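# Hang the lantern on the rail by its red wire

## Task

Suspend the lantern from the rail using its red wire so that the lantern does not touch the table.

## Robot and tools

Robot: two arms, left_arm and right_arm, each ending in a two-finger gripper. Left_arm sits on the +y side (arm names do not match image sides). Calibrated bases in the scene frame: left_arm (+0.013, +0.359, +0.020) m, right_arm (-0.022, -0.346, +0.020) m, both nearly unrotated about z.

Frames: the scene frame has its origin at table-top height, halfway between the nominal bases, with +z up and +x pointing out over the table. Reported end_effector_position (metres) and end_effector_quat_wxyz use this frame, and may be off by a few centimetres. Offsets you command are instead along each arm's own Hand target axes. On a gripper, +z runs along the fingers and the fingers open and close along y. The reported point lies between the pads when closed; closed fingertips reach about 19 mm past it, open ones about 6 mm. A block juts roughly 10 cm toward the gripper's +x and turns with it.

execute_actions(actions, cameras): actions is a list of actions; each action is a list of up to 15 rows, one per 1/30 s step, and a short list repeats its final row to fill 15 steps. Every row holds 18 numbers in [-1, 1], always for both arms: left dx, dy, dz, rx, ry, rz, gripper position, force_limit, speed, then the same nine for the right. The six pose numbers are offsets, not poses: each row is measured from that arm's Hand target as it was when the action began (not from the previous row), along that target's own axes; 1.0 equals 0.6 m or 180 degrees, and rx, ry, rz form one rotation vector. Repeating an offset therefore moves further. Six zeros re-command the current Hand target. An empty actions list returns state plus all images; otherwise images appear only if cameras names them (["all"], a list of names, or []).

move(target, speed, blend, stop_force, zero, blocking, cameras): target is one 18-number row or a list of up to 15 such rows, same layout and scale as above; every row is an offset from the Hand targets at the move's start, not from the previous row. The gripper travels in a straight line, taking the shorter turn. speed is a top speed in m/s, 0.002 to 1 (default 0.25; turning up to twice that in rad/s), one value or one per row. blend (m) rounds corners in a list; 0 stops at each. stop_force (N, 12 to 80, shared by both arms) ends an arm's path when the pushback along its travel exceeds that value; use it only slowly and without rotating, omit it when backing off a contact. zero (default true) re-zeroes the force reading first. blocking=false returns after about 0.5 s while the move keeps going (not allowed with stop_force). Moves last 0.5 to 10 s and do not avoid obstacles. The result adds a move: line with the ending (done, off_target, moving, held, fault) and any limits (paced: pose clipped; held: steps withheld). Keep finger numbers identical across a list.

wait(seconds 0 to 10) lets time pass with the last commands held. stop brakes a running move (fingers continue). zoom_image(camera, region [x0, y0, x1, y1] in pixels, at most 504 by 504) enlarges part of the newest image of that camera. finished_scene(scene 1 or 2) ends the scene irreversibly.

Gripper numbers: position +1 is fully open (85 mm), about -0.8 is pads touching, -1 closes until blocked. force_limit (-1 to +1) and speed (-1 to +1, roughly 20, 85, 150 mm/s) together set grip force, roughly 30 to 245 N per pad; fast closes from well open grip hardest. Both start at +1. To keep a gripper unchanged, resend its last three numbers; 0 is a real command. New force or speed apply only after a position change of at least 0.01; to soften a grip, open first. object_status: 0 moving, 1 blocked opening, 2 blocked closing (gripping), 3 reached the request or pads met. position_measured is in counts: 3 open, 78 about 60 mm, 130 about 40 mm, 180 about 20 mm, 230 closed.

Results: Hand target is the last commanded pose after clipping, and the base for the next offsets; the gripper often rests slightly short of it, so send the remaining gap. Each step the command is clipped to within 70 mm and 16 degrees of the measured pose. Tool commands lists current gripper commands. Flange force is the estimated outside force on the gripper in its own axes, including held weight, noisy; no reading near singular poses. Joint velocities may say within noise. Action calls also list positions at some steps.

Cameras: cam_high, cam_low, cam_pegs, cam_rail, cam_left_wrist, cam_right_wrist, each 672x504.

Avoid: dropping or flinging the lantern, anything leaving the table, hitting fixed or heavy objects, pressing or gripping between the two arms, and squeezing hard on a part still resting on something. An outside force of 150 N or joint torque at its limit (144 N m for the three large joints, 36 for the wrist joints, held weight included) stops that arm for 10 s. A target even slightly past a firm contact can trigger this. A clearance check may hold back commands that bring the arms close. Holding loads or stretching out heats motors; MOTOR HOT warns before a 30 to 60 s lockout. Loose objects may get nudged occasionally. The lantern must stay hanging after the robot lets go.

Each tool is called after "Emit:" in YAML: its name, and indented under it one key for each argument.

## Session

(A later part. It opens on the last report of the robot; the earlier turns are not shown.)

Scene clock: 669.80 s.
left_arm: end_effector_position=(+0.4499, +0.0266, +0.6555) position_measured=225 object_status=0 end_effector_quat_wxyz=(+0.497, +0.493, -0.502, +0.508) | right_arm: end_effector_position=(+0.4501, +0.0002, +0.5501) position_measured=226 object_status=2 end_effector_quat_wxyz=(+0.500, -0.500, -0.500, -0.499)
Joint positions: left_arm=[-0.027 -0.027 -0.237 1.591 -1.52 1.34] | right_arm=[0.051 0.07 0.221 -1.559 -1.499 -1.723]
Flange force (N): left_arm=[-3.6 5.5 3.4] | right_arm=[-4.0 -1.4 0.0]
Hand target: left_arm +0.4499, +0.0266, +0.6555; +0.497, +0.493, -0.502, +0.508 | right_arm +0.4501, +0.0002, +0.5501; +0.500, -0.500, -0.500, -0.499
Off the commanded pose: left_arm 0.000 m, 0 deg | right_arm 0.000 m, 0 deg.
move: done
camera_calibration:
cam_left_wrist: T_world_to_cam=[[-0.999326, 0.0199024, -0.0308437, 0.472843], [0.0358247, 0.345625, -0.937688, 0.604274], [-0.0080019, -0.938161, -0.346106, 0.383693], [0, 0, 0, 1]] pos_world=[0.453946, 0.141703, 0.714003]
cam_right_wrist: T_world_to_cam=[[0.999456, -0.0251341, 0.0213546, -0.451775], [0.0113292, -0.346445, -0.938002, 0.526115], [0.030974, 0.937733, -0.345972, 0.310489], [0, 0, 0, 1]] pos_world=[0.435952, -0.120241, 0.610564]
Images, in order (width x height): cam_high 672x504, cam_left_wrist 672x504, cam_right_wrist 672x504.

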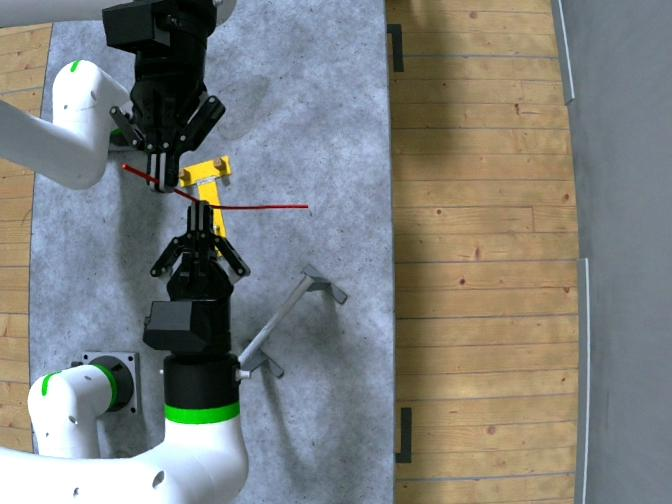

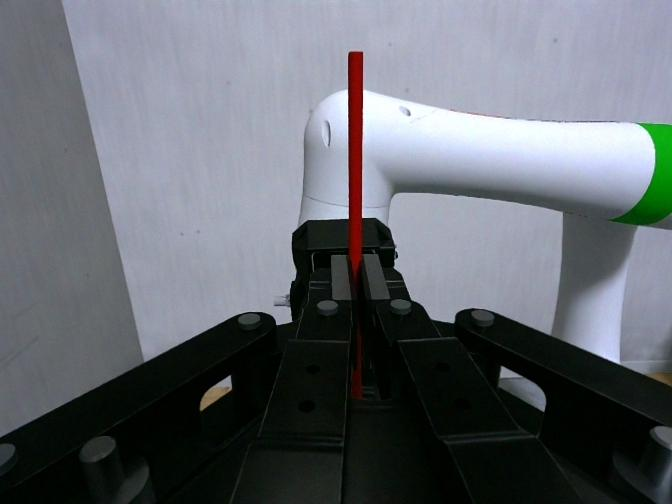

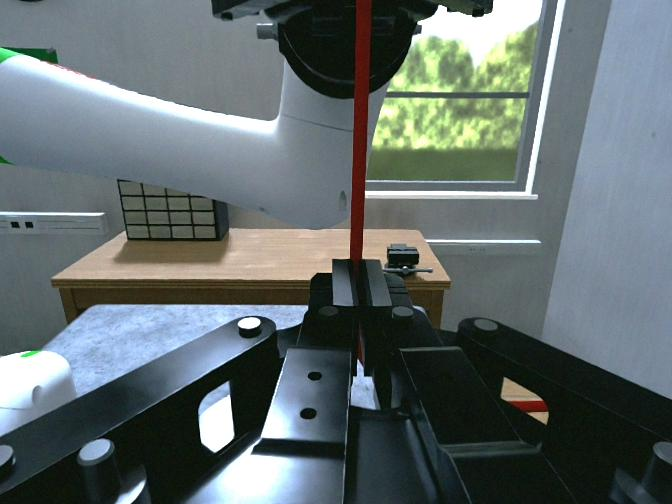

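Emit:
move:
  target:
    - [-0.006,0.0375,0,0,0,0.1389,-1,0.5,-1,0,0,0,0,0,0,-1,0.5,-1]
    - [-0.0235,0.071,0,0,0,0.2778,-1,0.5,-1,0,0,0,0,0,0,-1,0.5,-1]
    - [-0.0502,0.0963,0,0,0,0.4167,-1,0.5,-1,0,0,0,0,0,0,-1,0.5,-1]
    - [-0.082,0.1115,0,0,0,0.5556,-1,0.5,-1,0,0,0,0,0,0,-1,0.5,-1]
    - [-0.1157,0.1152,0,0,0,0.6944,-1,0.5,-1,0,0,0,0,0,0,-1,0.5,-1]
    - [-0.1467,0.1083,0,0,0,0.8333,-1,0.5,-1,0,0,0,0,0,0,-1,0.5,-1]
  speed: 0.17
  blend: 0.006
  cameras: ["cam_high","cam_left_wrist","cam_right_wrist","cam_low"]

Scene clock: 694.10 s.
left_arm: end_effector_position=(+0.3868, +0.0256, +0.5662) position_measured=225 object_status=2 end_effector_quat_wxyz=(+0.362, +0.357, +0.606, -0.611) | right_arm: end_effector_position=(+0.4501, +0.0002, +0.5501) position_measured=226 object_status=2 end_effector_quat_wxyz=(+0.500, -0.500, -0.500, -0.499)
Joint positions: left_arm=[-0.044 -0.18 -0.574 1.607 -1.509 -1.463] | right_arm=[0.051 0.07 0.221 -1.559 -1.499 -1.723]
Flange force (N): left_arm=[5.4 -4.6 4.4] | right_arm=[-4.3 -0.5 0.0]
Hand target: left_arm +0.3868, +0.0256, +0.5662; +0.362, +0.357, +0.606, -0.611 | right_arm +0.4501, +0.0002, +0.5501; +0.500, -0.500, -0.500, -0.499
Off the commanded pose: left_arm 0.000 m, 0 deg | right_arm 0.000 m, 0 deg.
move: done
camera_calibration:
cam_left_wrist: T_world_to_cam=[[0.880614, 0.0200043, -0.473411, -0.0695336], [0.43468, 0.36358, 0.823931, -0.628991], [0.188605, -0.931348, 0.311478, -0.0971267], [0, 0, 0, 1]] pos_world=[0.352961, 0.139621, 0.515581]
cam_right_wrist: T_world_to_cam=[[0.999456, -0.0251341, 0.0213546, -0.451775], [0.0113292, -0.346445, -0.938002, 0.526115], [0.030974, 0.937733, -0.345972, 0.310489], [0, 0, 0, 1]] pos_world=[0.435952, -0.120241, 0.610564]
Images, in order (width x height): cam_high 672x504, cam_low 672x504, cam_left_wrist 672x504, cam_right_wrist 672x504.

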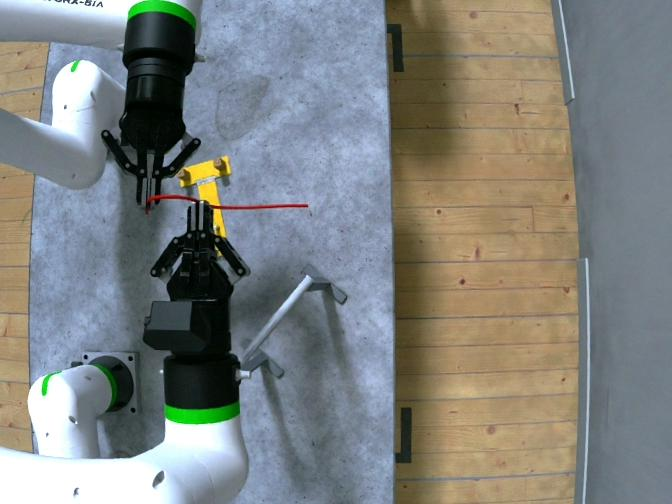

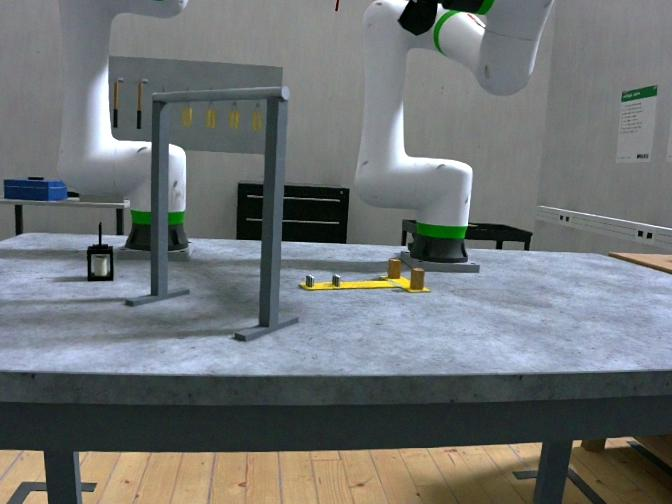

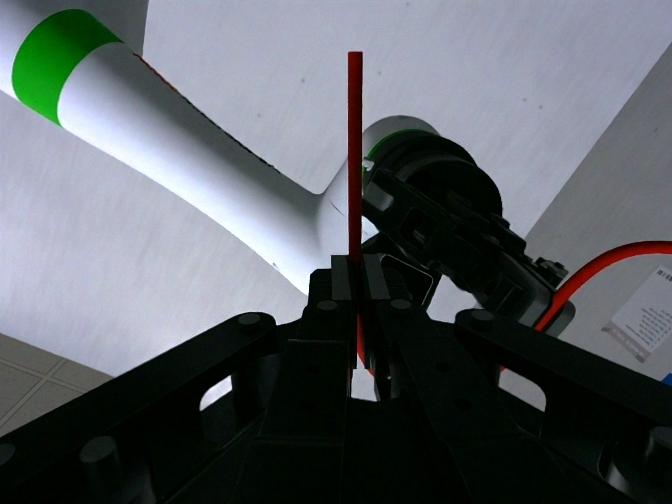

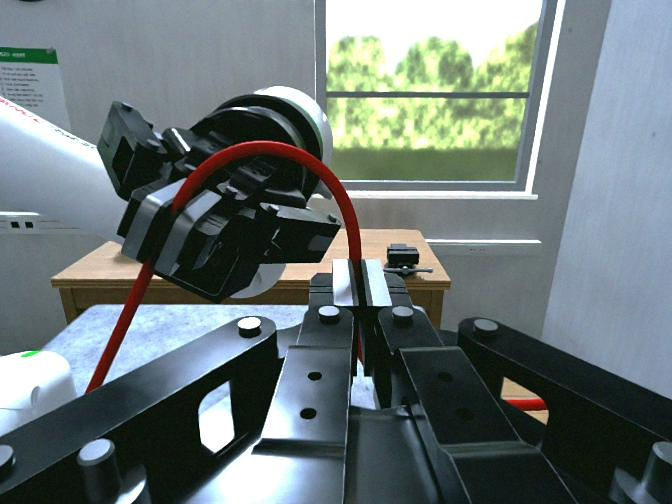

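Emit:
move:
  target:
    - [0,0,0,0,0,0,-0.5,0.5,-1,0,0,0,0,0,0,-1,0.5,-1]
    - [0,0,-0.2,0,0,0,-0.5,0.5,-1,0,0,0,0,0,0,-1,0.5,-1]
  speed: 0.12
  cameras: ["cam_left_wrist","cam_right_wrist"]

Scene clock: 699.67 s.
left_arm: end_effector_position=(+0.3865, +0.1456, +0.5650) position_measured=192 object_status=3 end_effector_quat_wxyz=(+0.362, +0.357, +0.606, -0.611) | right_arm: end_effector_position=(+0.4501, +0.0002, +0.5501) position_measured=226 object_status=2 end_effector_quat_wxyz=(+0.500, -0.500, -0.500, -0.499)
Joint positions: left_arm=[0.321 -0.149 -0.549 1.463 -1.845 -1.481] | right_arm=[0.051 0.07 0.221 -1.559 -1.499 -1.723]
Flange force (N): left_arm=[3.2 -1.5 4.6] | right_arm=[-3.8 -2.5 0.0]
Hand target: left_arm +0.3865, +0.1456, +0.5650; +0.362, +0.357, +0.606, -0.611 | right_arm +0.4501, +0.0002, +0.5501; +0.500, -0.500, -0.500, -0.499
Off the commanded pose: left_arm 0.000 m, 0 deg | right_arm 0.000 m, 0 deg.
move: done
camera_calibration:
cam_left_wrist: T_world_to_cam=[[0.880614, 0.0200043, -0.473411, -0.0721907], [0.43468, 0.36358, 0.823931, -0.671584], [0.188605, -0.931348, 0.311478, 0.0150343], [0, 0, 0, 1]] pos_world=[0.352661, 0.259621, 0.514481]
cam_right_wrist: T_world_to_cam=[[0.999456, -0.0251341, 0.0213546, -0.451775], [0.0113292, -0.346445, -0.938002, 0.526115], [0.030974, 0.937733, -0.345972, 0.310489], [0, 0, 0, 1]] pos_world=[0.435952, -0.120241, 0.610564]
Images, in order (width x height): cam_left_wrist 672x504, cam_right_wrist 672x504.

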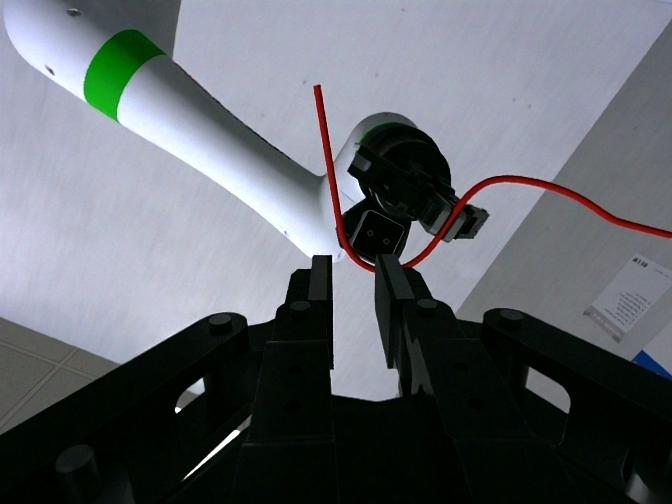

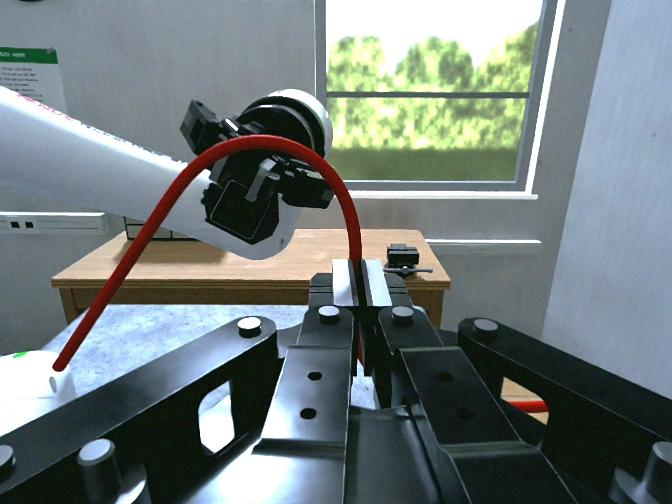

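Emit:
move:
  target: [-0.0227,0.2727,0,0,0,-0.3778,-0.3,0.5,-1,0,0,0,0,0,0,-1,0.5,-1]
  speed: 0.15
  cameras: ["cam_left_wrist"]

Scene clock: 718.97 s.
left_arm: end_effector_position=(+0.5364, +0.1453, +0.4981) position_measured=167 object_status=3 end_effector_quat_wxyz=(-0.042, -0.043, +0.702, -0.709) | right_arm: end_effector_position=(+0.4501, +0.0002, +0.5501) position_measured=226 object_status=2 end_effector_quat_wxyz=(+0.500, -0.500, -0.500, -0.499)
Joint positions: left_arm=[0.236 0.236 -0.3 1.471 -1.755 -0.425] | right_arm=[0.051 0.07 0.221 -1.559 -1.499 -1.723]
Flange force (N): left_arm=[5.0 2.0 4.7] | right_arm=[-4.2 -2.2 0.0]
Hand target: left_arm +0.5364, +0.1453, +0.4980; -0.042, -0.043, +0.702, -0.709 | right_arm +0.4501, +0.0002, +0.5501; +0.500, -0.500, -0.500, -0.499
Off the commanded pose: left_arm 0.000 m, 0 deg | right_arm 0.000 m, 0 deg.
move: done
camera_calibration:
cam_left_wrist: T_world_to_cam=[[-0.108912, 0.0126256, -0.993971, 0.5552], [0.929445, 0.355894, -0.0973212, -0.486853], [0.35252, -0.934441, -0.050496, 0.100101], [0, 0, 0, 1]] pos_world=[0.477683, 0.259797, 0.509527]
Images, in order (width x height): cam_left_wrist 672x504.

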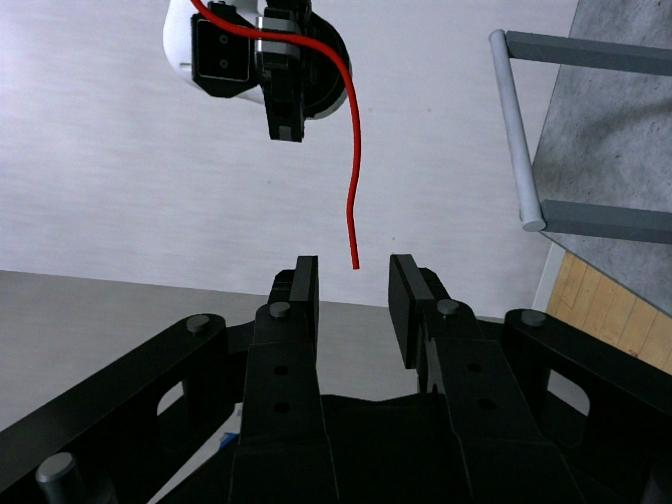

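Emit:
move:
  target:
    - [0,0,0.198,0,0,0,-0.3,0.5,-1,0,0,0,0,0,0,-1,0.5,-1]
    - [0,0,0.198,0,0,0,-1,0.5,-1,0,0,0,0,0,0,-1,0.5,-1]
  speed: 0.08
  cameras: ["cam_left_wrist","cam_right_wrist"]

Scene clock: 727.40 s.
left_arm: end_effector_position=(+0.5367, +0.0265, +0.4991) position_measured=225 object_status=0 end_effector_quat_wxyz=(-0.042, -0.043, +0.702, -0.709) | right_arm: end_effector_position=(+0.4501, +0.0002, +0.5502) position_measured=226 object_status=2 end_effector_quat_wxyz=(+0.500, -0.500, -0.500, -0.499)
Joint positions: left_arm=[-0.022 0.215 -0.324 1.604 -1.534 -0.421] | right_arm=[0.051 0.07 0.221 -1.559 -1.499 -1.723]
Flange force (N): left_arm=[0.0 7.5 4.0] | right_arm=[1.6 -8.3 -0.1]
Hand target: left_arm +0.5367, +0.0265, +0.4992; -0.042, -0.043, +0.702, -0.709 | right_arm +0.4501, +0.0002, +0.5501; +0.500, -0.500, -0.500, -0.499
Off the commanded pose: left_arm 0.000 m, 0 deg | right_arm 0.000 m, 0 deg.
move: done
camera_calibration:
cam_left_wrist: T_world_to_cam=[[-0.109039, 0.0126836, -0.993957, 0.557871], [0.929431, 0.355904, -0.0974192, -0.444689], [0.352517, -0.934437, -0.0505961, -0.0109085], [0, 0, 0, 1]] pos_world=[0.477983, 0.140997, 0.510627]
cam_right_wrist: T_world_to_cam=[[0.999459, -0.0250427, 0.021318, -0.451744], [0.0113294, -0.346356, -0.938035, 0.526145], [0.0308746, 0.937769, -0.345885, 0.310484], [0, 0, 0, 1]] pos_world=[0.435952, -0.120241, 0.610564]
Images, in order (width x height): cam_left_wrist 672x504, cam_right_wrist 672x504.

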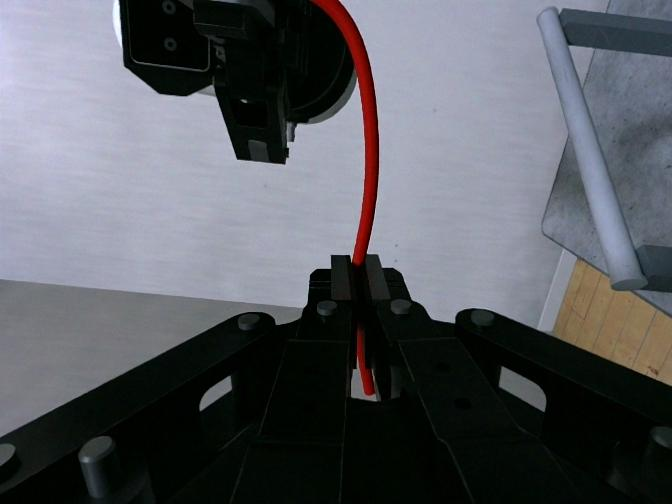

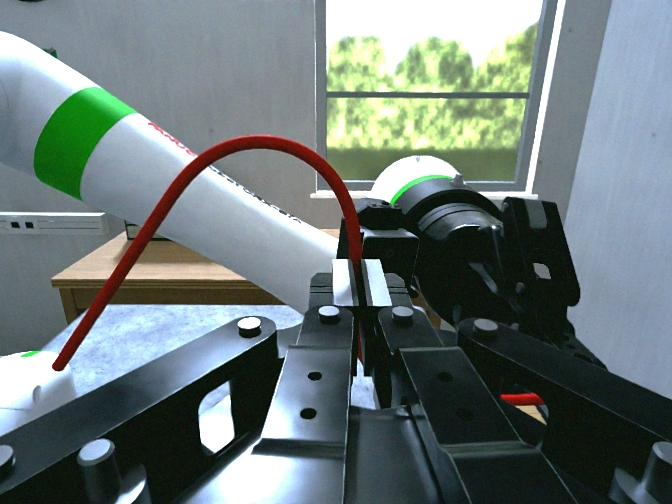

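Emit:
move:
  target:
    - [0.006,-0.0415,0,0,0,0.1222,-1,0.5,-1,0,0,0,0,0,0,-1,0.5,-1]
    - [0.027,-0.0772,0,0,0,0.2444,-1,0.5,-1,0,0,0,0,0,0,-1,0.5,-1]
    - [0.0632,-0.1045,0,0,0,0.3778,-1,0.5,-1,0,0,0,0,0,0,-1,0.5,-1]
  speed: 0.13
  blend: 0.006
  cameras: ["cam_left_wrist","cam_right_wrist"]

Emit:
move:
  target:
    - [0,0,0,0,0,0,-0.5,0.5,-1,0,0,0,0,0,0,-1,0.5,-1]
    - [0,0,-0.2,0,0,0,-0.5,0.5,-1,0,0,0,0,0,0,-1,0.5,-1]
  speed: 0.12
  cameras: ["cam_left_wrist"]

Scene clock: 742.30 s.
left_arm: end_effector_position=(+0.5065, +0.0270, +0.5659) position_measured=225 object_status=2 end_effector_quat_wxyz=(+0.362, +0.357, +0.606, -0.611) | right_arm: end_effector_position=(+0.4501, +0.0002, +0.5501) position_measured=226 object_status=2 end_effector_quat_wxyz=(+0.500, -0.500, -0.500, -0.499)
Joint positions: left_arm=[-0.022 0.114 -0.29 1.599 -1.53 -1.472] | right_arm=[0.051 0.07 0.221 -1.559 -1.499 -1.723]
Flange force (N): left_arm=[3.8 2.1 3.7] | right_arm=[-2.4 -8.4 0.0]
Hand target: left_arm +0.5065, +0.0271, +0.5660; +0.362, +0.357, +0.606, -0.611 | right_arm +0.4501, +0.0002, +0.5501; +0.500, -0.500, -0.500, -0.499
Off the commanded pose: left_arm 0.000 m, 0 deg | right_arm 0.000 m, 0 deg.
move: done
camera_calibration:
cam_left_wrist: T_world_to_cam=[[0.880619, 0.0201094, -0.473397, -0.17509], [0.434672, 0.363392, 0.824018, -0.681381], [0.188599, -0.931419, 0.311269, -0.118216], [0, 0, 0, 1]] pos_world=[0.472661, 0.141021, 0.515381]
cam_right_wrist: T_world_to_cam=[[0.999456, -0.0251337, 0.0213558, -0.451776], [0.0113306, -0.346445, -0.938002, 0.526114], [0.030974, 0.937733, -0.345972, 0.310489], [0, 0, 0, 1]] pos_world=[0.435952, -0.120241, 0.610564]
Images, in order (width x height): cam_left_wrist 672x504, cam_right_wrist 672x504.

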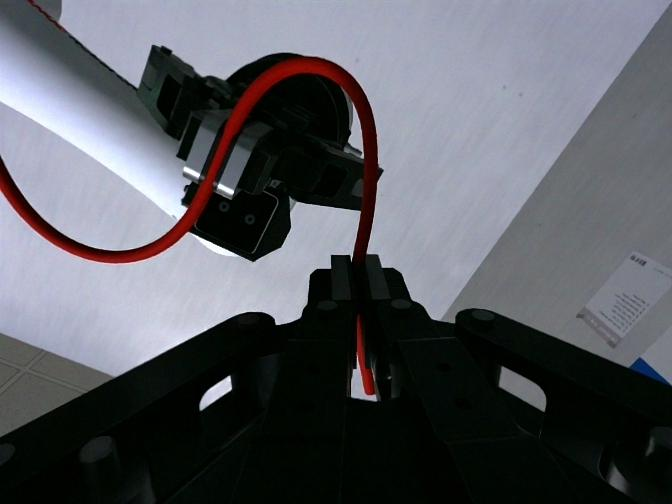

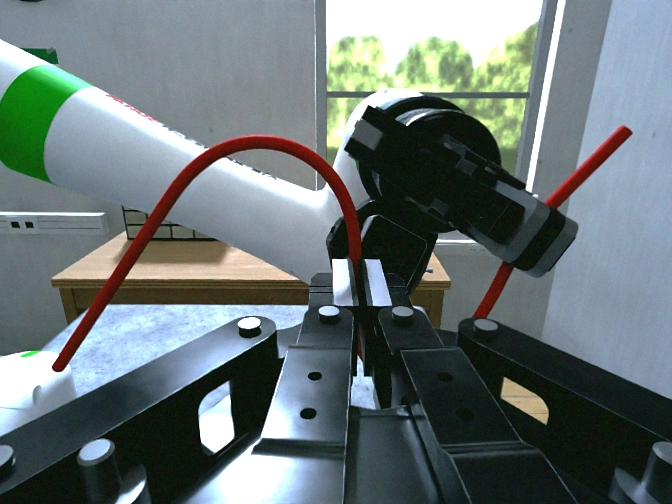

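Scene clock: 744.57 s.
left_arm: end_effector_position=(+0.5062, +0.1470, +0.5648) position_measured=192 object_status=3 end_effector_quat_wxyz=(+0.362, +0.357, +0.606, -0.611) | right_arm: end_effector_position=(+0.4501, +0.0002, +0.5501) position_measured=226 object_status=2 end_effector_quat_wxyz=(+0.500, -0.500, -0.500, -0.499)
Joint positions: left_arm=[0.246 0.137 -0.266 1.493 -1.776 -1.477] | right_arm=[0.051 0.07 0.221 -1.559 -1.499 -1.723]
Flange force (N): left_arm=[4.2 -3.7 5.1] | right_arm=[-3.9 -2.3 0.1]
Hand target: left_arm +0.5062, +0.1470, +0.5648; +0.362, +0.357, +0.606, -0.611 | right_arm +0.4501, +0.0002, +0.5501; +0.500, -0.500, -0.500, -0.499
Off the commanded pose: left_arm 0.000 m, 0 deg | right_arm 0.000 m, 0 deg.
move: done
camera_calibration:
cam_left_wrist: T_world_to_cam=[[0.880614, 0.0200043, -0.473411, -0.17777], [0.43468, 0.36358, 0.823931, -0.723877], [0.188605, -0.931348, 0.311478, -0.00614437], [0, 0, 0, 1]] pos_world=[0.472361, 0.261021, 0.514181]
Images, in order (width x height): cam_left_wrist 672x504.

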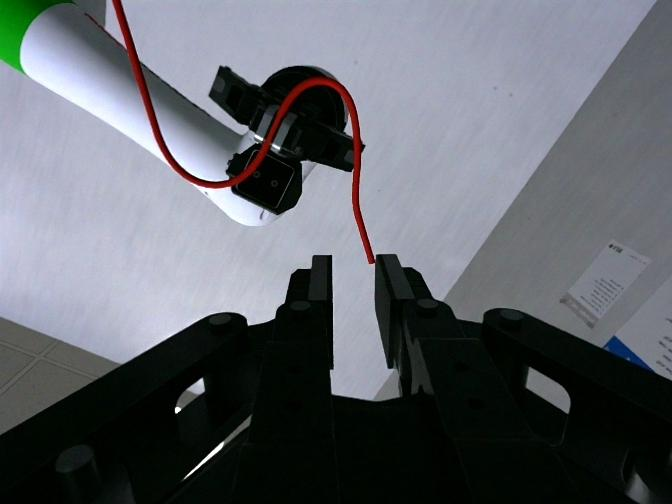

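Emit:
move:
  target:
    - [-0.0248,0.0123,0,0,0,0,-0.3,0.5,-1,0,0,0,0,0,0,-1,0.5,-1]
    - [-0.0248,0.0123,0.2,0,0,0,-0.3,0.5,-1,0,0,0,0,0,0,-1,0.5,-1]
    - [-0.0248,0.0123,0.2,0,0,0,-1,0.5,-1,0,0,0,0,0,0,-1,0.5,-1]
  speed: 0.08
  cameras: ["cam_left_wrist"]

Emit:
move:
  target:
    - [-0.0073,-0.0512,0,0,0,0.1667,-1,0.5,-1,0,0,0,0,0,0,-1,0.5,-1]
    - [0.0028,-0.0845,0,0,0,0.2778,-1,0.5,-1,0,0,0,0,0,0,-1,0.5,-1]
  speed: 0.12
  blend: 0.006
  cameras: ["cam_left_wrist","cam_right_wrist"]

Scene clock: 854.03 s.
left_arm: end_effector_position=(+0.5201, +0.0272, +0.5754) position_measured=225 object_status=0 end_effector_quat_wxyz=(+0.362, +0.357, +0.606, -0.611) | right_arm: end_effector_position=(+0.4501, +0.0002, +0.5501) position_measured=226 object_status=2 end_effector_quat_wxyz=(+0.500, -0.500, -0.500, -0.499)
Joint positions: left_arm=[-0.02 0.145 -0.234 1.597 -1.531 -1.447] | right_arm=[0.051 0.07 0.221 -1.559 -1.499 -1.723]
Flange force (N): left_arm=[7.2 -8.0 3.1] | right_arm=[-4.4 1.8 0.0]
Hand target: left_arm +0.5201, +0.0272, +0.5754; +0.362, +0.357, +0.606, -0.611 | right_arm +0.4501, +0.0002, +0.5501; +0.500, -0.500, -0.500, -0.499
Off the commanded pose: left_arm 0.000 m, 0 deg | right_arm 0.000 m, 0 deg.
move: done
camera_calibration:
cam_left_wrist: T_world_to_cam=[[0.880614, 0.0200043, -0.473411, -0.182549], [0.43468, 0.36358, 0.823931, -0.695178], [0.188605, -0.931348, 0.311478, -0.123674], [0, 0, 0, 1]] pos_world=[0.486261, 0.141221, 0.524881]
Images, in order (width x height): cam_left_wrist 672x504.

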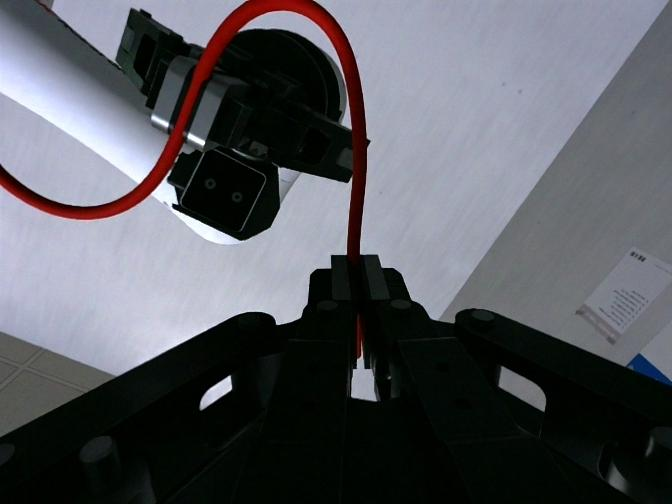

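Scene clock: 858.03 s.
left_arm: end_effector_position=(+0.4749, +0.0273, +0.5984) position_measured=225 object_status=2 end_effector_quat_wxyz=(+0.587, +0.580, +0.398, -0.401) | right_arm: end_effector_position=(+0.4501, +0.0002, +0.5501) position_measured=226 object_status=2 end_effector_quat_wxyz=(+0.500, -0.500, -0.500, -0.499)
Joint positions: left_arm=[-0.024 0.031 -0.306 1.597 -1.526 -2.278] | right_arm=[0.051 0.07 0.221 -1.559 -1.499 -1.723]
Flange force (N): left_arm=[1.7 -7.6 3.5] | right_arm=[-2.6 -1.6 0.0]
Hand target: left_arm +0.4749, +0.0273, +0.5984; +0.587, +0.580, +0.398, -0.401 | right_arm +0.4501, +0.0002, +0.5501; +0.500, -0.500, -0.500, -0.499
Off the commanded pose: left_arm 0.000 m, 0 deg | right_arm 0.000 m, 0 deg.
move: done
camera_calibration:
cam_left_wrist: T_world_to_cam=[[0.928478, 0.0283189, 0.370306, -0.659748], [-0.354815, 0.362169, 0.86194, -0.342227], [-0.109704, -0.931682, 0.346314, -0.0013839], [0, 0, 0, 1]] pos_world=[0.490983, 0.141338, 0.539767]
cam_right_wrist: T_world_to_cam=[[0.999456, -0.0251341, 0.0213546, -0.451775], [0.0113292, -0.346445, -0.938002, 0.526115], [0.030974, 0.937733, -0.345972, 0.310489], [0, 0, 0, 1]] pos_world=[0.435952, -0.120241, 0.610564]
Images, in order (width x height): cam_left_wrist 672x504, cam_right_wrist 672x504.

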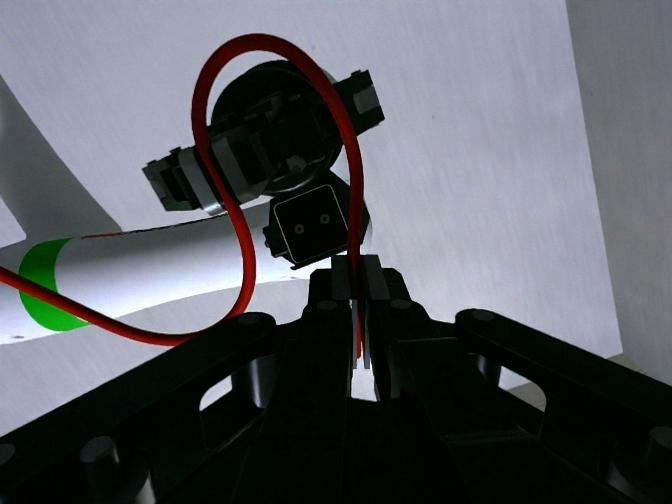

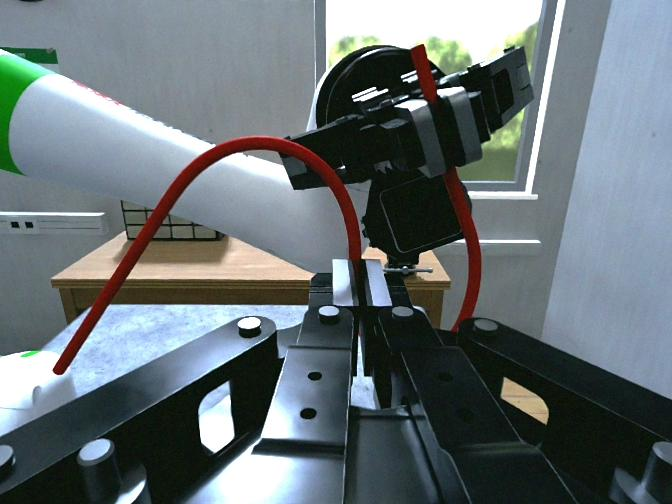

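Emit:
move:
  target:
    - [0,0,0,0,0,0,-0.6,0.5,-1,0,0,0,0,0,0,-1,0.5,-1]
    - [0,0,-0.2,0,0,0,-0.6,0.5,-1,0,0,0,0,0,0,-1,0.5,-1]
    - [0.0082,-0.189,-0.2,0,0,-0.2778,-0.6,0.5,-1,0,0,0,0,0,0,-1,0.5,-1]
  speed: 0.15
  cameras: ["cam_left_wrist","cam_right_wrist"]

Scene clock: 870.70 s.
left_arm: end_effector_position=(+0.3707, +0.1466, +0.5517) position_measured=204 object_status=3 end_effector_quat_wxyz=(+0.362, +0.357, +0.606, -0.611) | right_arm: end_effector_position=(+0.4501, +0.0002, +0.5501) position_measured=226 object_status=2 end_effector_quat_wxyz=(+0.500, -0.500, -0.500, -0.499)
Joint positions: left_arm=[0.342 -0.183 -0.607 1.447 -1.861 -1.508] | right_arm=[0.051 0.07 0.221 -1.559 -1.499 -1.723]
Flange force (N): left_arm=[2.6 -1.1 6.5] | right_arm=[-4.2 -2.2 -0.2]
Hand target: left_arm +0.3707, +0.1466, +0.5517; +0.362, +0.357, +0.606, -0.611 | right_arm +0.4501, +0.0002, +0.5501; +0.500, -0.500, -0.500, -0.499
Off the commanded pose: left_arm 0.000 m, 0 deg | right_arm 0.000 m, 0 deg.
move: done
camera_calibration:
cam_left_wrist: T_world_to_cam=[[0.880614, 0.0200043, -0.473411, -0.0645933], [0.43468, 0.36358, 0.823931, -0.654122], [0.188605, -0.931348, 0.311478, 0.0230883], [0, 0, 0, 1]] pos_world=[0.336861, 0.260621, 0.501181]
cam_right_wrist: T_world_to_cam=[[0.999456, -0.0251341, 0.0213546, -0.451775], [0.0113292, -0.346445, -0.938002, 0.526115], [0.030974, 0.937733, -0.345972, 0.310489], [0, 0, 0, 1]] pos_world=[0.435952, -0.120241, 0.610564]
Images, in order (width x height): cam_left_wrist 672x504, cam_right_wrist 672x504.

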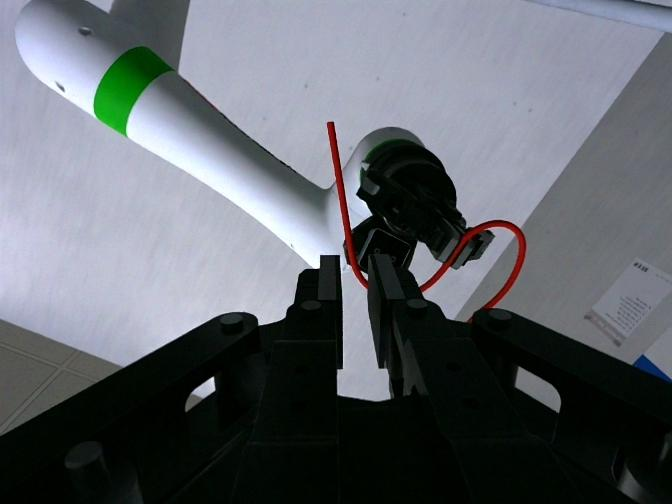

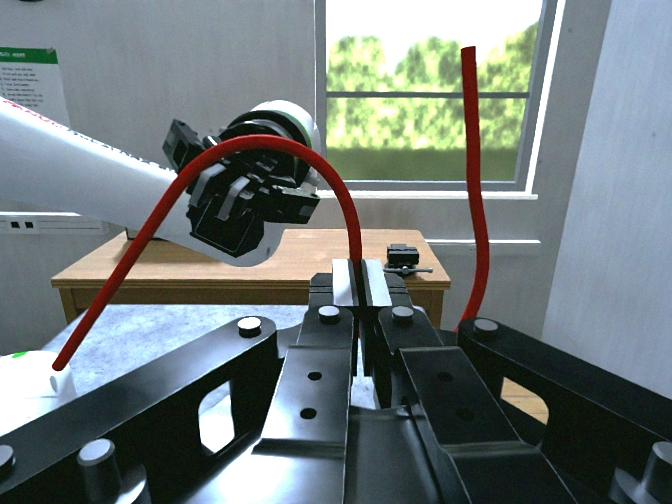

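Emit:
move:
  target:
    - [0,0,0,0,0,0,-0.3,0.5,-1,0,0,0,0,0,0,-1,0.5,-1]
    - [0,0,0.2,0,0,0,-0.3,0.5,-1,0,0,0,0,0,0,-1,0.5,-1]
    - [0,0,0.2,0,0,0,-1,0.5,-1,0,0,0,0,0,0,-1,0.5,-1]
  speed: 0.08
  cameras: ["cam_left_wrist"]

Emit:
move:
  target:
    - [0.0158,0.0383,0,0,0,0.1667,-1,0.5,-1,0,0,0,0,0,0,-1,0.5,-1]
    - [0.0105,0.0795,0,0,0,0.3333,-1,0.5,-1,0,0,0,0,0,0,-1,0.5,-1]
  speed: 0.12
  blend: 0.006
  cameras: ["cam_left_wrist","cam_right_wrist"]

Emit:
move:
  target:
    - [0,0,0,0,0,0,-0.6,0.5,-1,0,0,0,0,0,0,-1,0.5,-1]
    - [0,0,-0.25,0,0,0,-0.6,0.5,-1,0,0,0,0,0,0,-1,0.5,-1]
  speed: 0.15
  cameras: ["cam_left_wrist","cam_right_wrist"]

Scene clock: 889.80 s.
left_arm: end_effector_position=(+0.3710, +0.0266, +0.5529) position_measured=225 object_status=0 end_effector_quat_wxyz=(+0.362, +0.357, +0.606, -0.611) | right_arm: end_effector_position=(+0.4501, +0.0002, +0.5502) position_measured=226 object_status=2 end_effector_quat_wxyz=(+0.500, -0.500, -0.500, -0.499)
Joint positions: left_arm=[-0.044 -0.216 -0.634 1.609 -1.509 -1.486] | right_arm=[0.051 0.07 0.221 -1.559 -1.499 -1.723]
Flange force (N): left_arm=[3.6 1.6 5.8] | right_arm=[-3.1 -6.6 0.1]
Hand target: left_arm +0.3709, +0.0266, +0.5529; +0.362, +0.357, +0.606, -0.611 | right_arm +0.4501, +0.0002, +0.5501; +0.500, -0.500, -0.500, -0.499
Off the commanded pose: left_arm 0.000 m, 0 deg | right_arm 0.000 m, 0 deg.
move: done
camera_calibration:
cam_left_wrist: T_world_to_cam=[[0.880598, 0.0200864, -0.473439, -0.0619284], [0.434671, 0.363621, 0.823918, -0.611525], [0.188702, -0.931331, 0.311473, -0.0891045], [0, 0, 0, 1]] pos_world=[0.337161, 0.140621, 0.502281]
Images, in order (width x height): cam_left_wrist 672x504.

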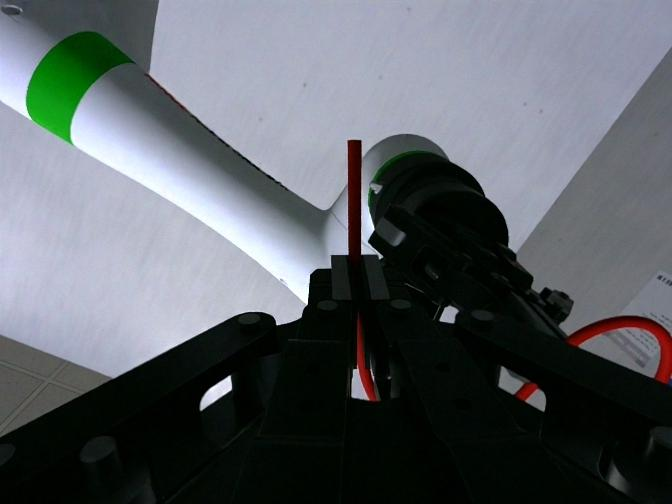

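Scene clock: 894.53 s.
left_arm: end_effector_position=(+0.4097, +0.0264, +0.5243) position_measured=225 object_status=2 end_effector_quat_wxyz=(+0.619, +0.613, +0.346, -0.348) | right_arm: end_effector_position=(+0.4501, +0.0002, +0.5501) position_measured=226 object_status=2 end_effector_quat_wxyz=(+0.500, -0.500, -0.500, -0.499)
Joint positions: left_arm=[-0.039 -0.106 -0.604 1.611 -1.518 -2.614] | right_arm=[0.051 0.07 0.221 -1.559 -1.499 -1.723]
Flange force (N): left_arm=[-0.8 -6.5 4.8] | right_arm=[-3.7 -0.8 0.3]
Hand target: left_arm +0.4097, +0.0264, +0.5243; +0.619, +0.613, +0.346, -0.348 | right_arm +0.4501, +0.0002, +0.5501; +0.500, -0.500, -0.500, -0.499
Off the commanded pose: left_arm 0.000 m, 0 deg | right_arm 0.000 m, 0 deg.
move: done
camera_calibration:
cam_left_wrist: T_world_to_cam=[[0.850132, 0.0294617, 0.525745, -0.621148], [-0.499528, 0.360966, 0.787512, -0.202886], [-0.166574, -0.932114, 0.321585, 0.0525731], [0, 0, 0, 1]] pos_world=[0.435467, 0.140539, 0.469434]
cam_right_wrist: T_world_to_cam=[[0.999456, -0.0251341, 0.0213546, -0.451775], [0.0113292, -0.346445, -0.938002, 0.526115], [0.030974, 0.937733, -0.345972, 0.310489], [0, 0, 0, 1]] pos_world=[0.435952, -0.120241, 0.610564]
Images, in order (width x height): cam_left_wrist 672x504, cam_right_wrist 672x504.

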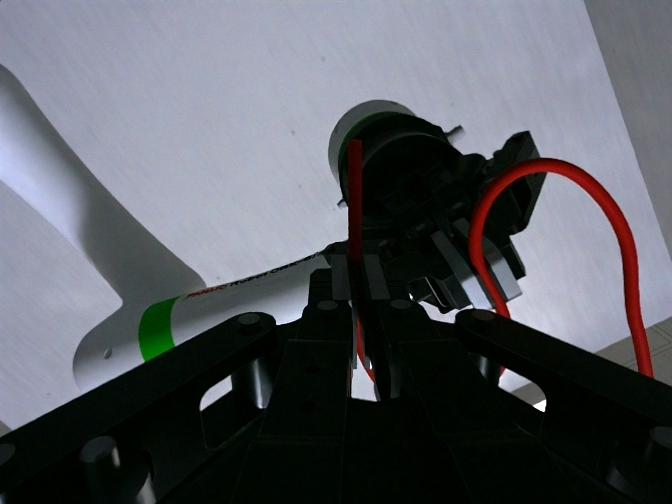

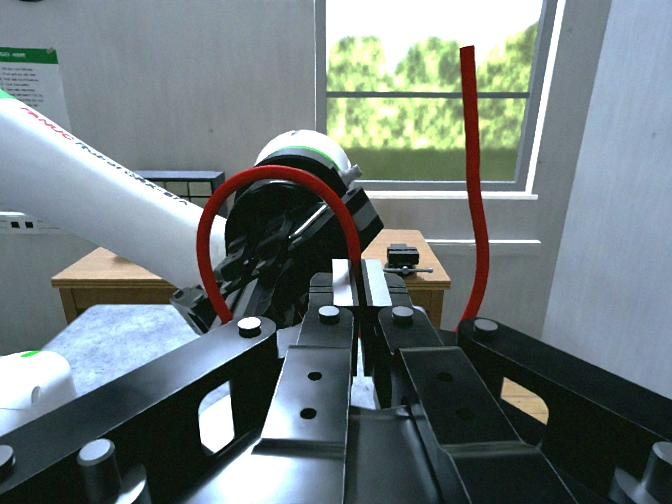

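Scene clock: 896.60 s.
left_arm: end_effector_position=(+0.4093, +0.1764, +0.5229) position_measured=204 object_status=3 end_effector_quat_wxyz=(+0.619, +0.613, +0.346, -0.348) | right_arm: end_effector_position=(+0.4501, +0.0002, +0.5501) position_measured=226 object_status=2 end_effector_quat_wxyz=(+0.500, -0.500, -0.500, -0.499)
Joint positions: left_arm=[0.397 -0.056 -0.557 1.395 -1.898 -2.643] | right_arm=[0.051 0.07 0.221 -1.559 -1.499 -1.723]
Flange force (N): left_arm=[-0.8 -3.4 5.8] | right_arm=[-3.7 -2.1 0.0]
Hand target: left_arm +0.4093, +0.1764, +0.5229; +0.619, +0.613, +0.346, -0.348 | right_arm +0.4501, +0.0002, +0.5501; +0.500, -0.500, -0.500, -0.499
Off the commanded pose: left_arm 0.000 m, 0 deg | right_arm 0.000 m, 0 deg.
move: done
camera_calibration:
cam_left_wrist: T_world_to_cam=[[0.850152, 0.0295584, 0.525707, -0.624595], [-0.499498, 0.361113, 0.787464, -0.256112], [-0.166563, -0.932054, 0.321765, 0.192684], [0, 0, 0, 1]] pos_world=[0.435167, 0.290539, 0.468033]
cam_right_wrist: T_world_to_cam=[[0.999456, -0.0251337, 0.0213558, -0.451776], [0.0113306, -0.346445, -0.938002, 0.526114], [0.030974, 0.937733, -0.345972, 0.310489], [0, 0, 0, 1]] pos_world=[0.435952, -0.120241, 0.610564]
Images, in order (width x height): cam_left_wrist 672x504, cam_right_wrist 672x504.

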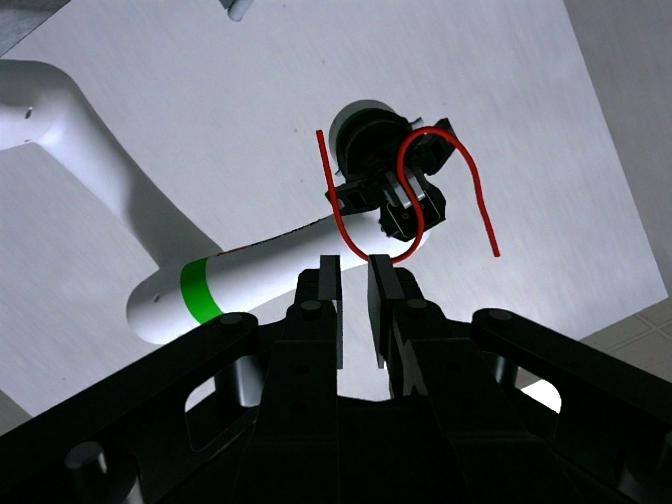

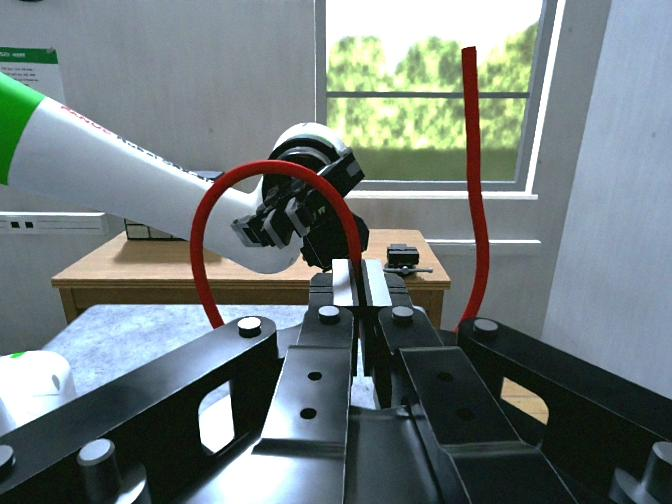

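Emit:
move:
  target:
    - [0,0,-0.25,0,0,0,-0.6,0.5,-1,0,0,0,0,0,0,-1,0.5,-1]
    - [0,0,-0.25,0,0,0,-0.6,0.5,-1,-0.4167,-0.4933,-0.6017,-0.1384,0.1161,0.4333,-1,0.5,-1]
  speed: 0.2
  cameras: ["all"]

Scene clock: 967.10 s.
left_arm: end_effector_position=(+0.4090, +0.3264, +0.5214) position_measured=204 object_status=3 end_effector_quat_wxyz=(+0.619, +0.613, +0.346, -0.348) | right_arm: end_effector_position=(+0.1545, -0.3614, +0.3005) position_measured=226 object_status=2 end_effector_quat_wxyz=(+0.664, -0.697, +0.122, -0.242)
Joint positions: left_arm=[0.739 0.111 -0.376 1.197 -2.192 -2.719] | right_arm=[-1.324 -0.088 -0.6 -1.119 -2.23 -2.297]
Flange force (N): left_arm=[-0.4 -0.9 6.7] | right_arm=[-1.4 4.1 0.6]
Hand target: left_arm +0.4090, +0.3264, +0.5214; +0.619, +0.613, +0.346, -0.348 | right_arm +0.1545, -0.3614, +0.3005; +0.664, -0.697, +0.122, -0.242
Off the commanded pose: left_arm 0.000 m, 0 deg | right_arm 0.000 m, 0 deg.
move: done
camera_calibration:
cam_left_wrist: T_world_to_cam=[[0.850152, 0.0295584, 0.525707, -0.6279], [-0.499498, 0.361113, 0.787464, -0.309297], [-0.166563, -0.932054, 0.321765, 0.332908], [0, 0, 0, 1]] pos_world=[0.434767, 0.440539, 0.466533]
cam_right_wrist: T_world_to_cam=[[0.156116, -0.121116, -0.980285, 0.236598], [-0.971597, 0.159858, -0.174483, 0.275412], [0.177839, 0.979682, -0.0927195, 0.488732], [0, 0, 0, 1]] pos_world=[0.143737, -0.494173, 0.325303]

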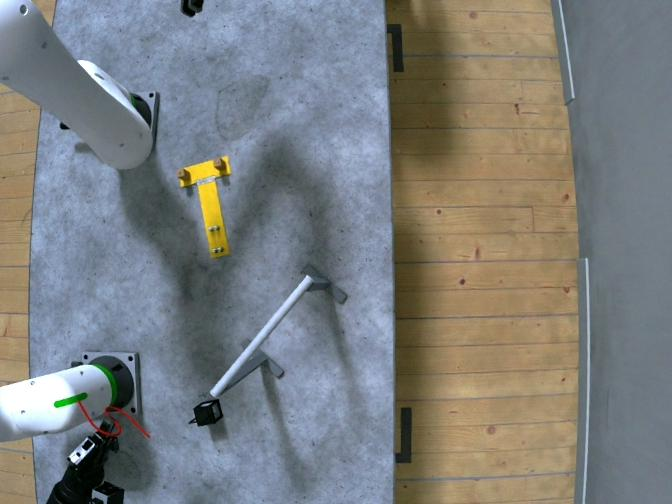

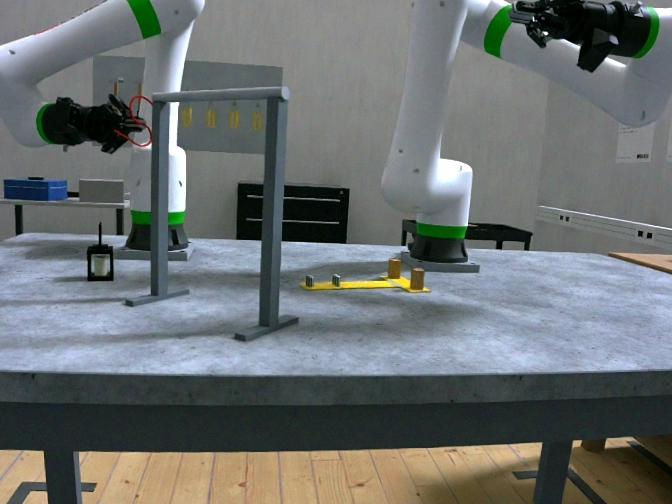

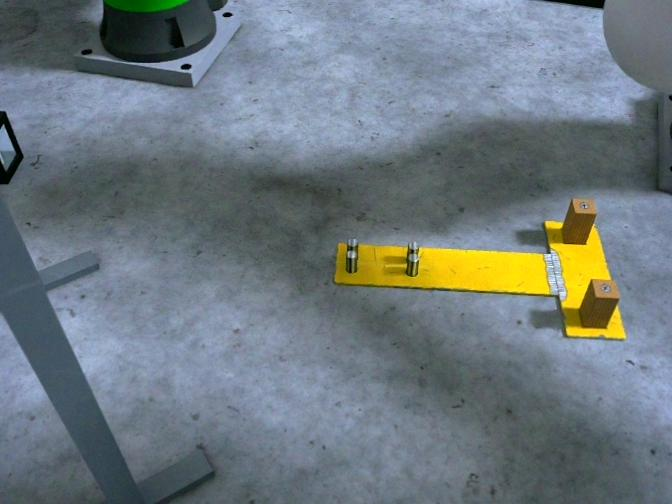

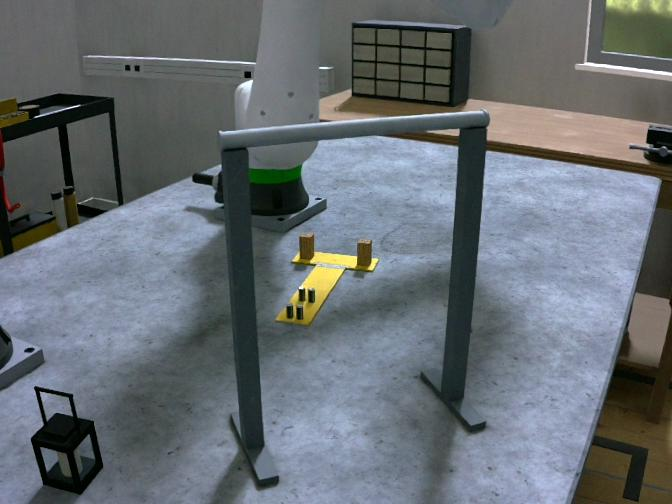

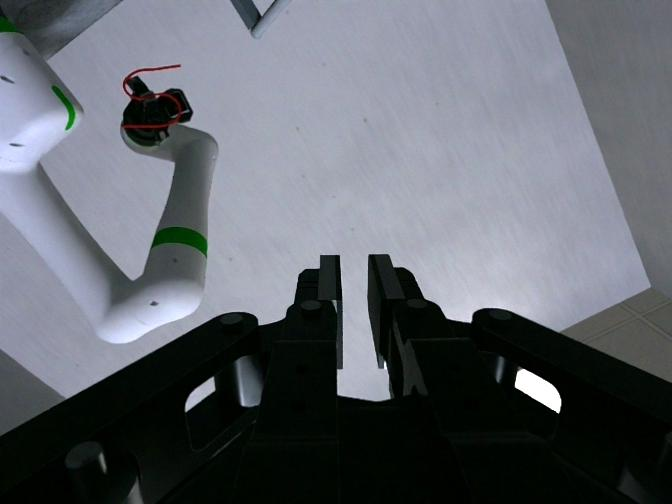

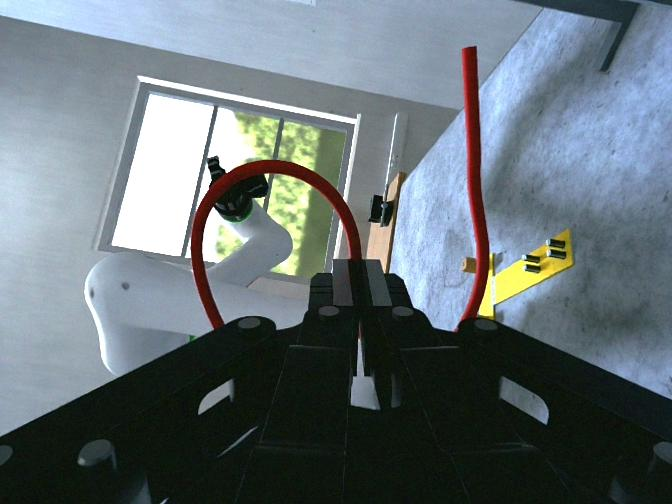

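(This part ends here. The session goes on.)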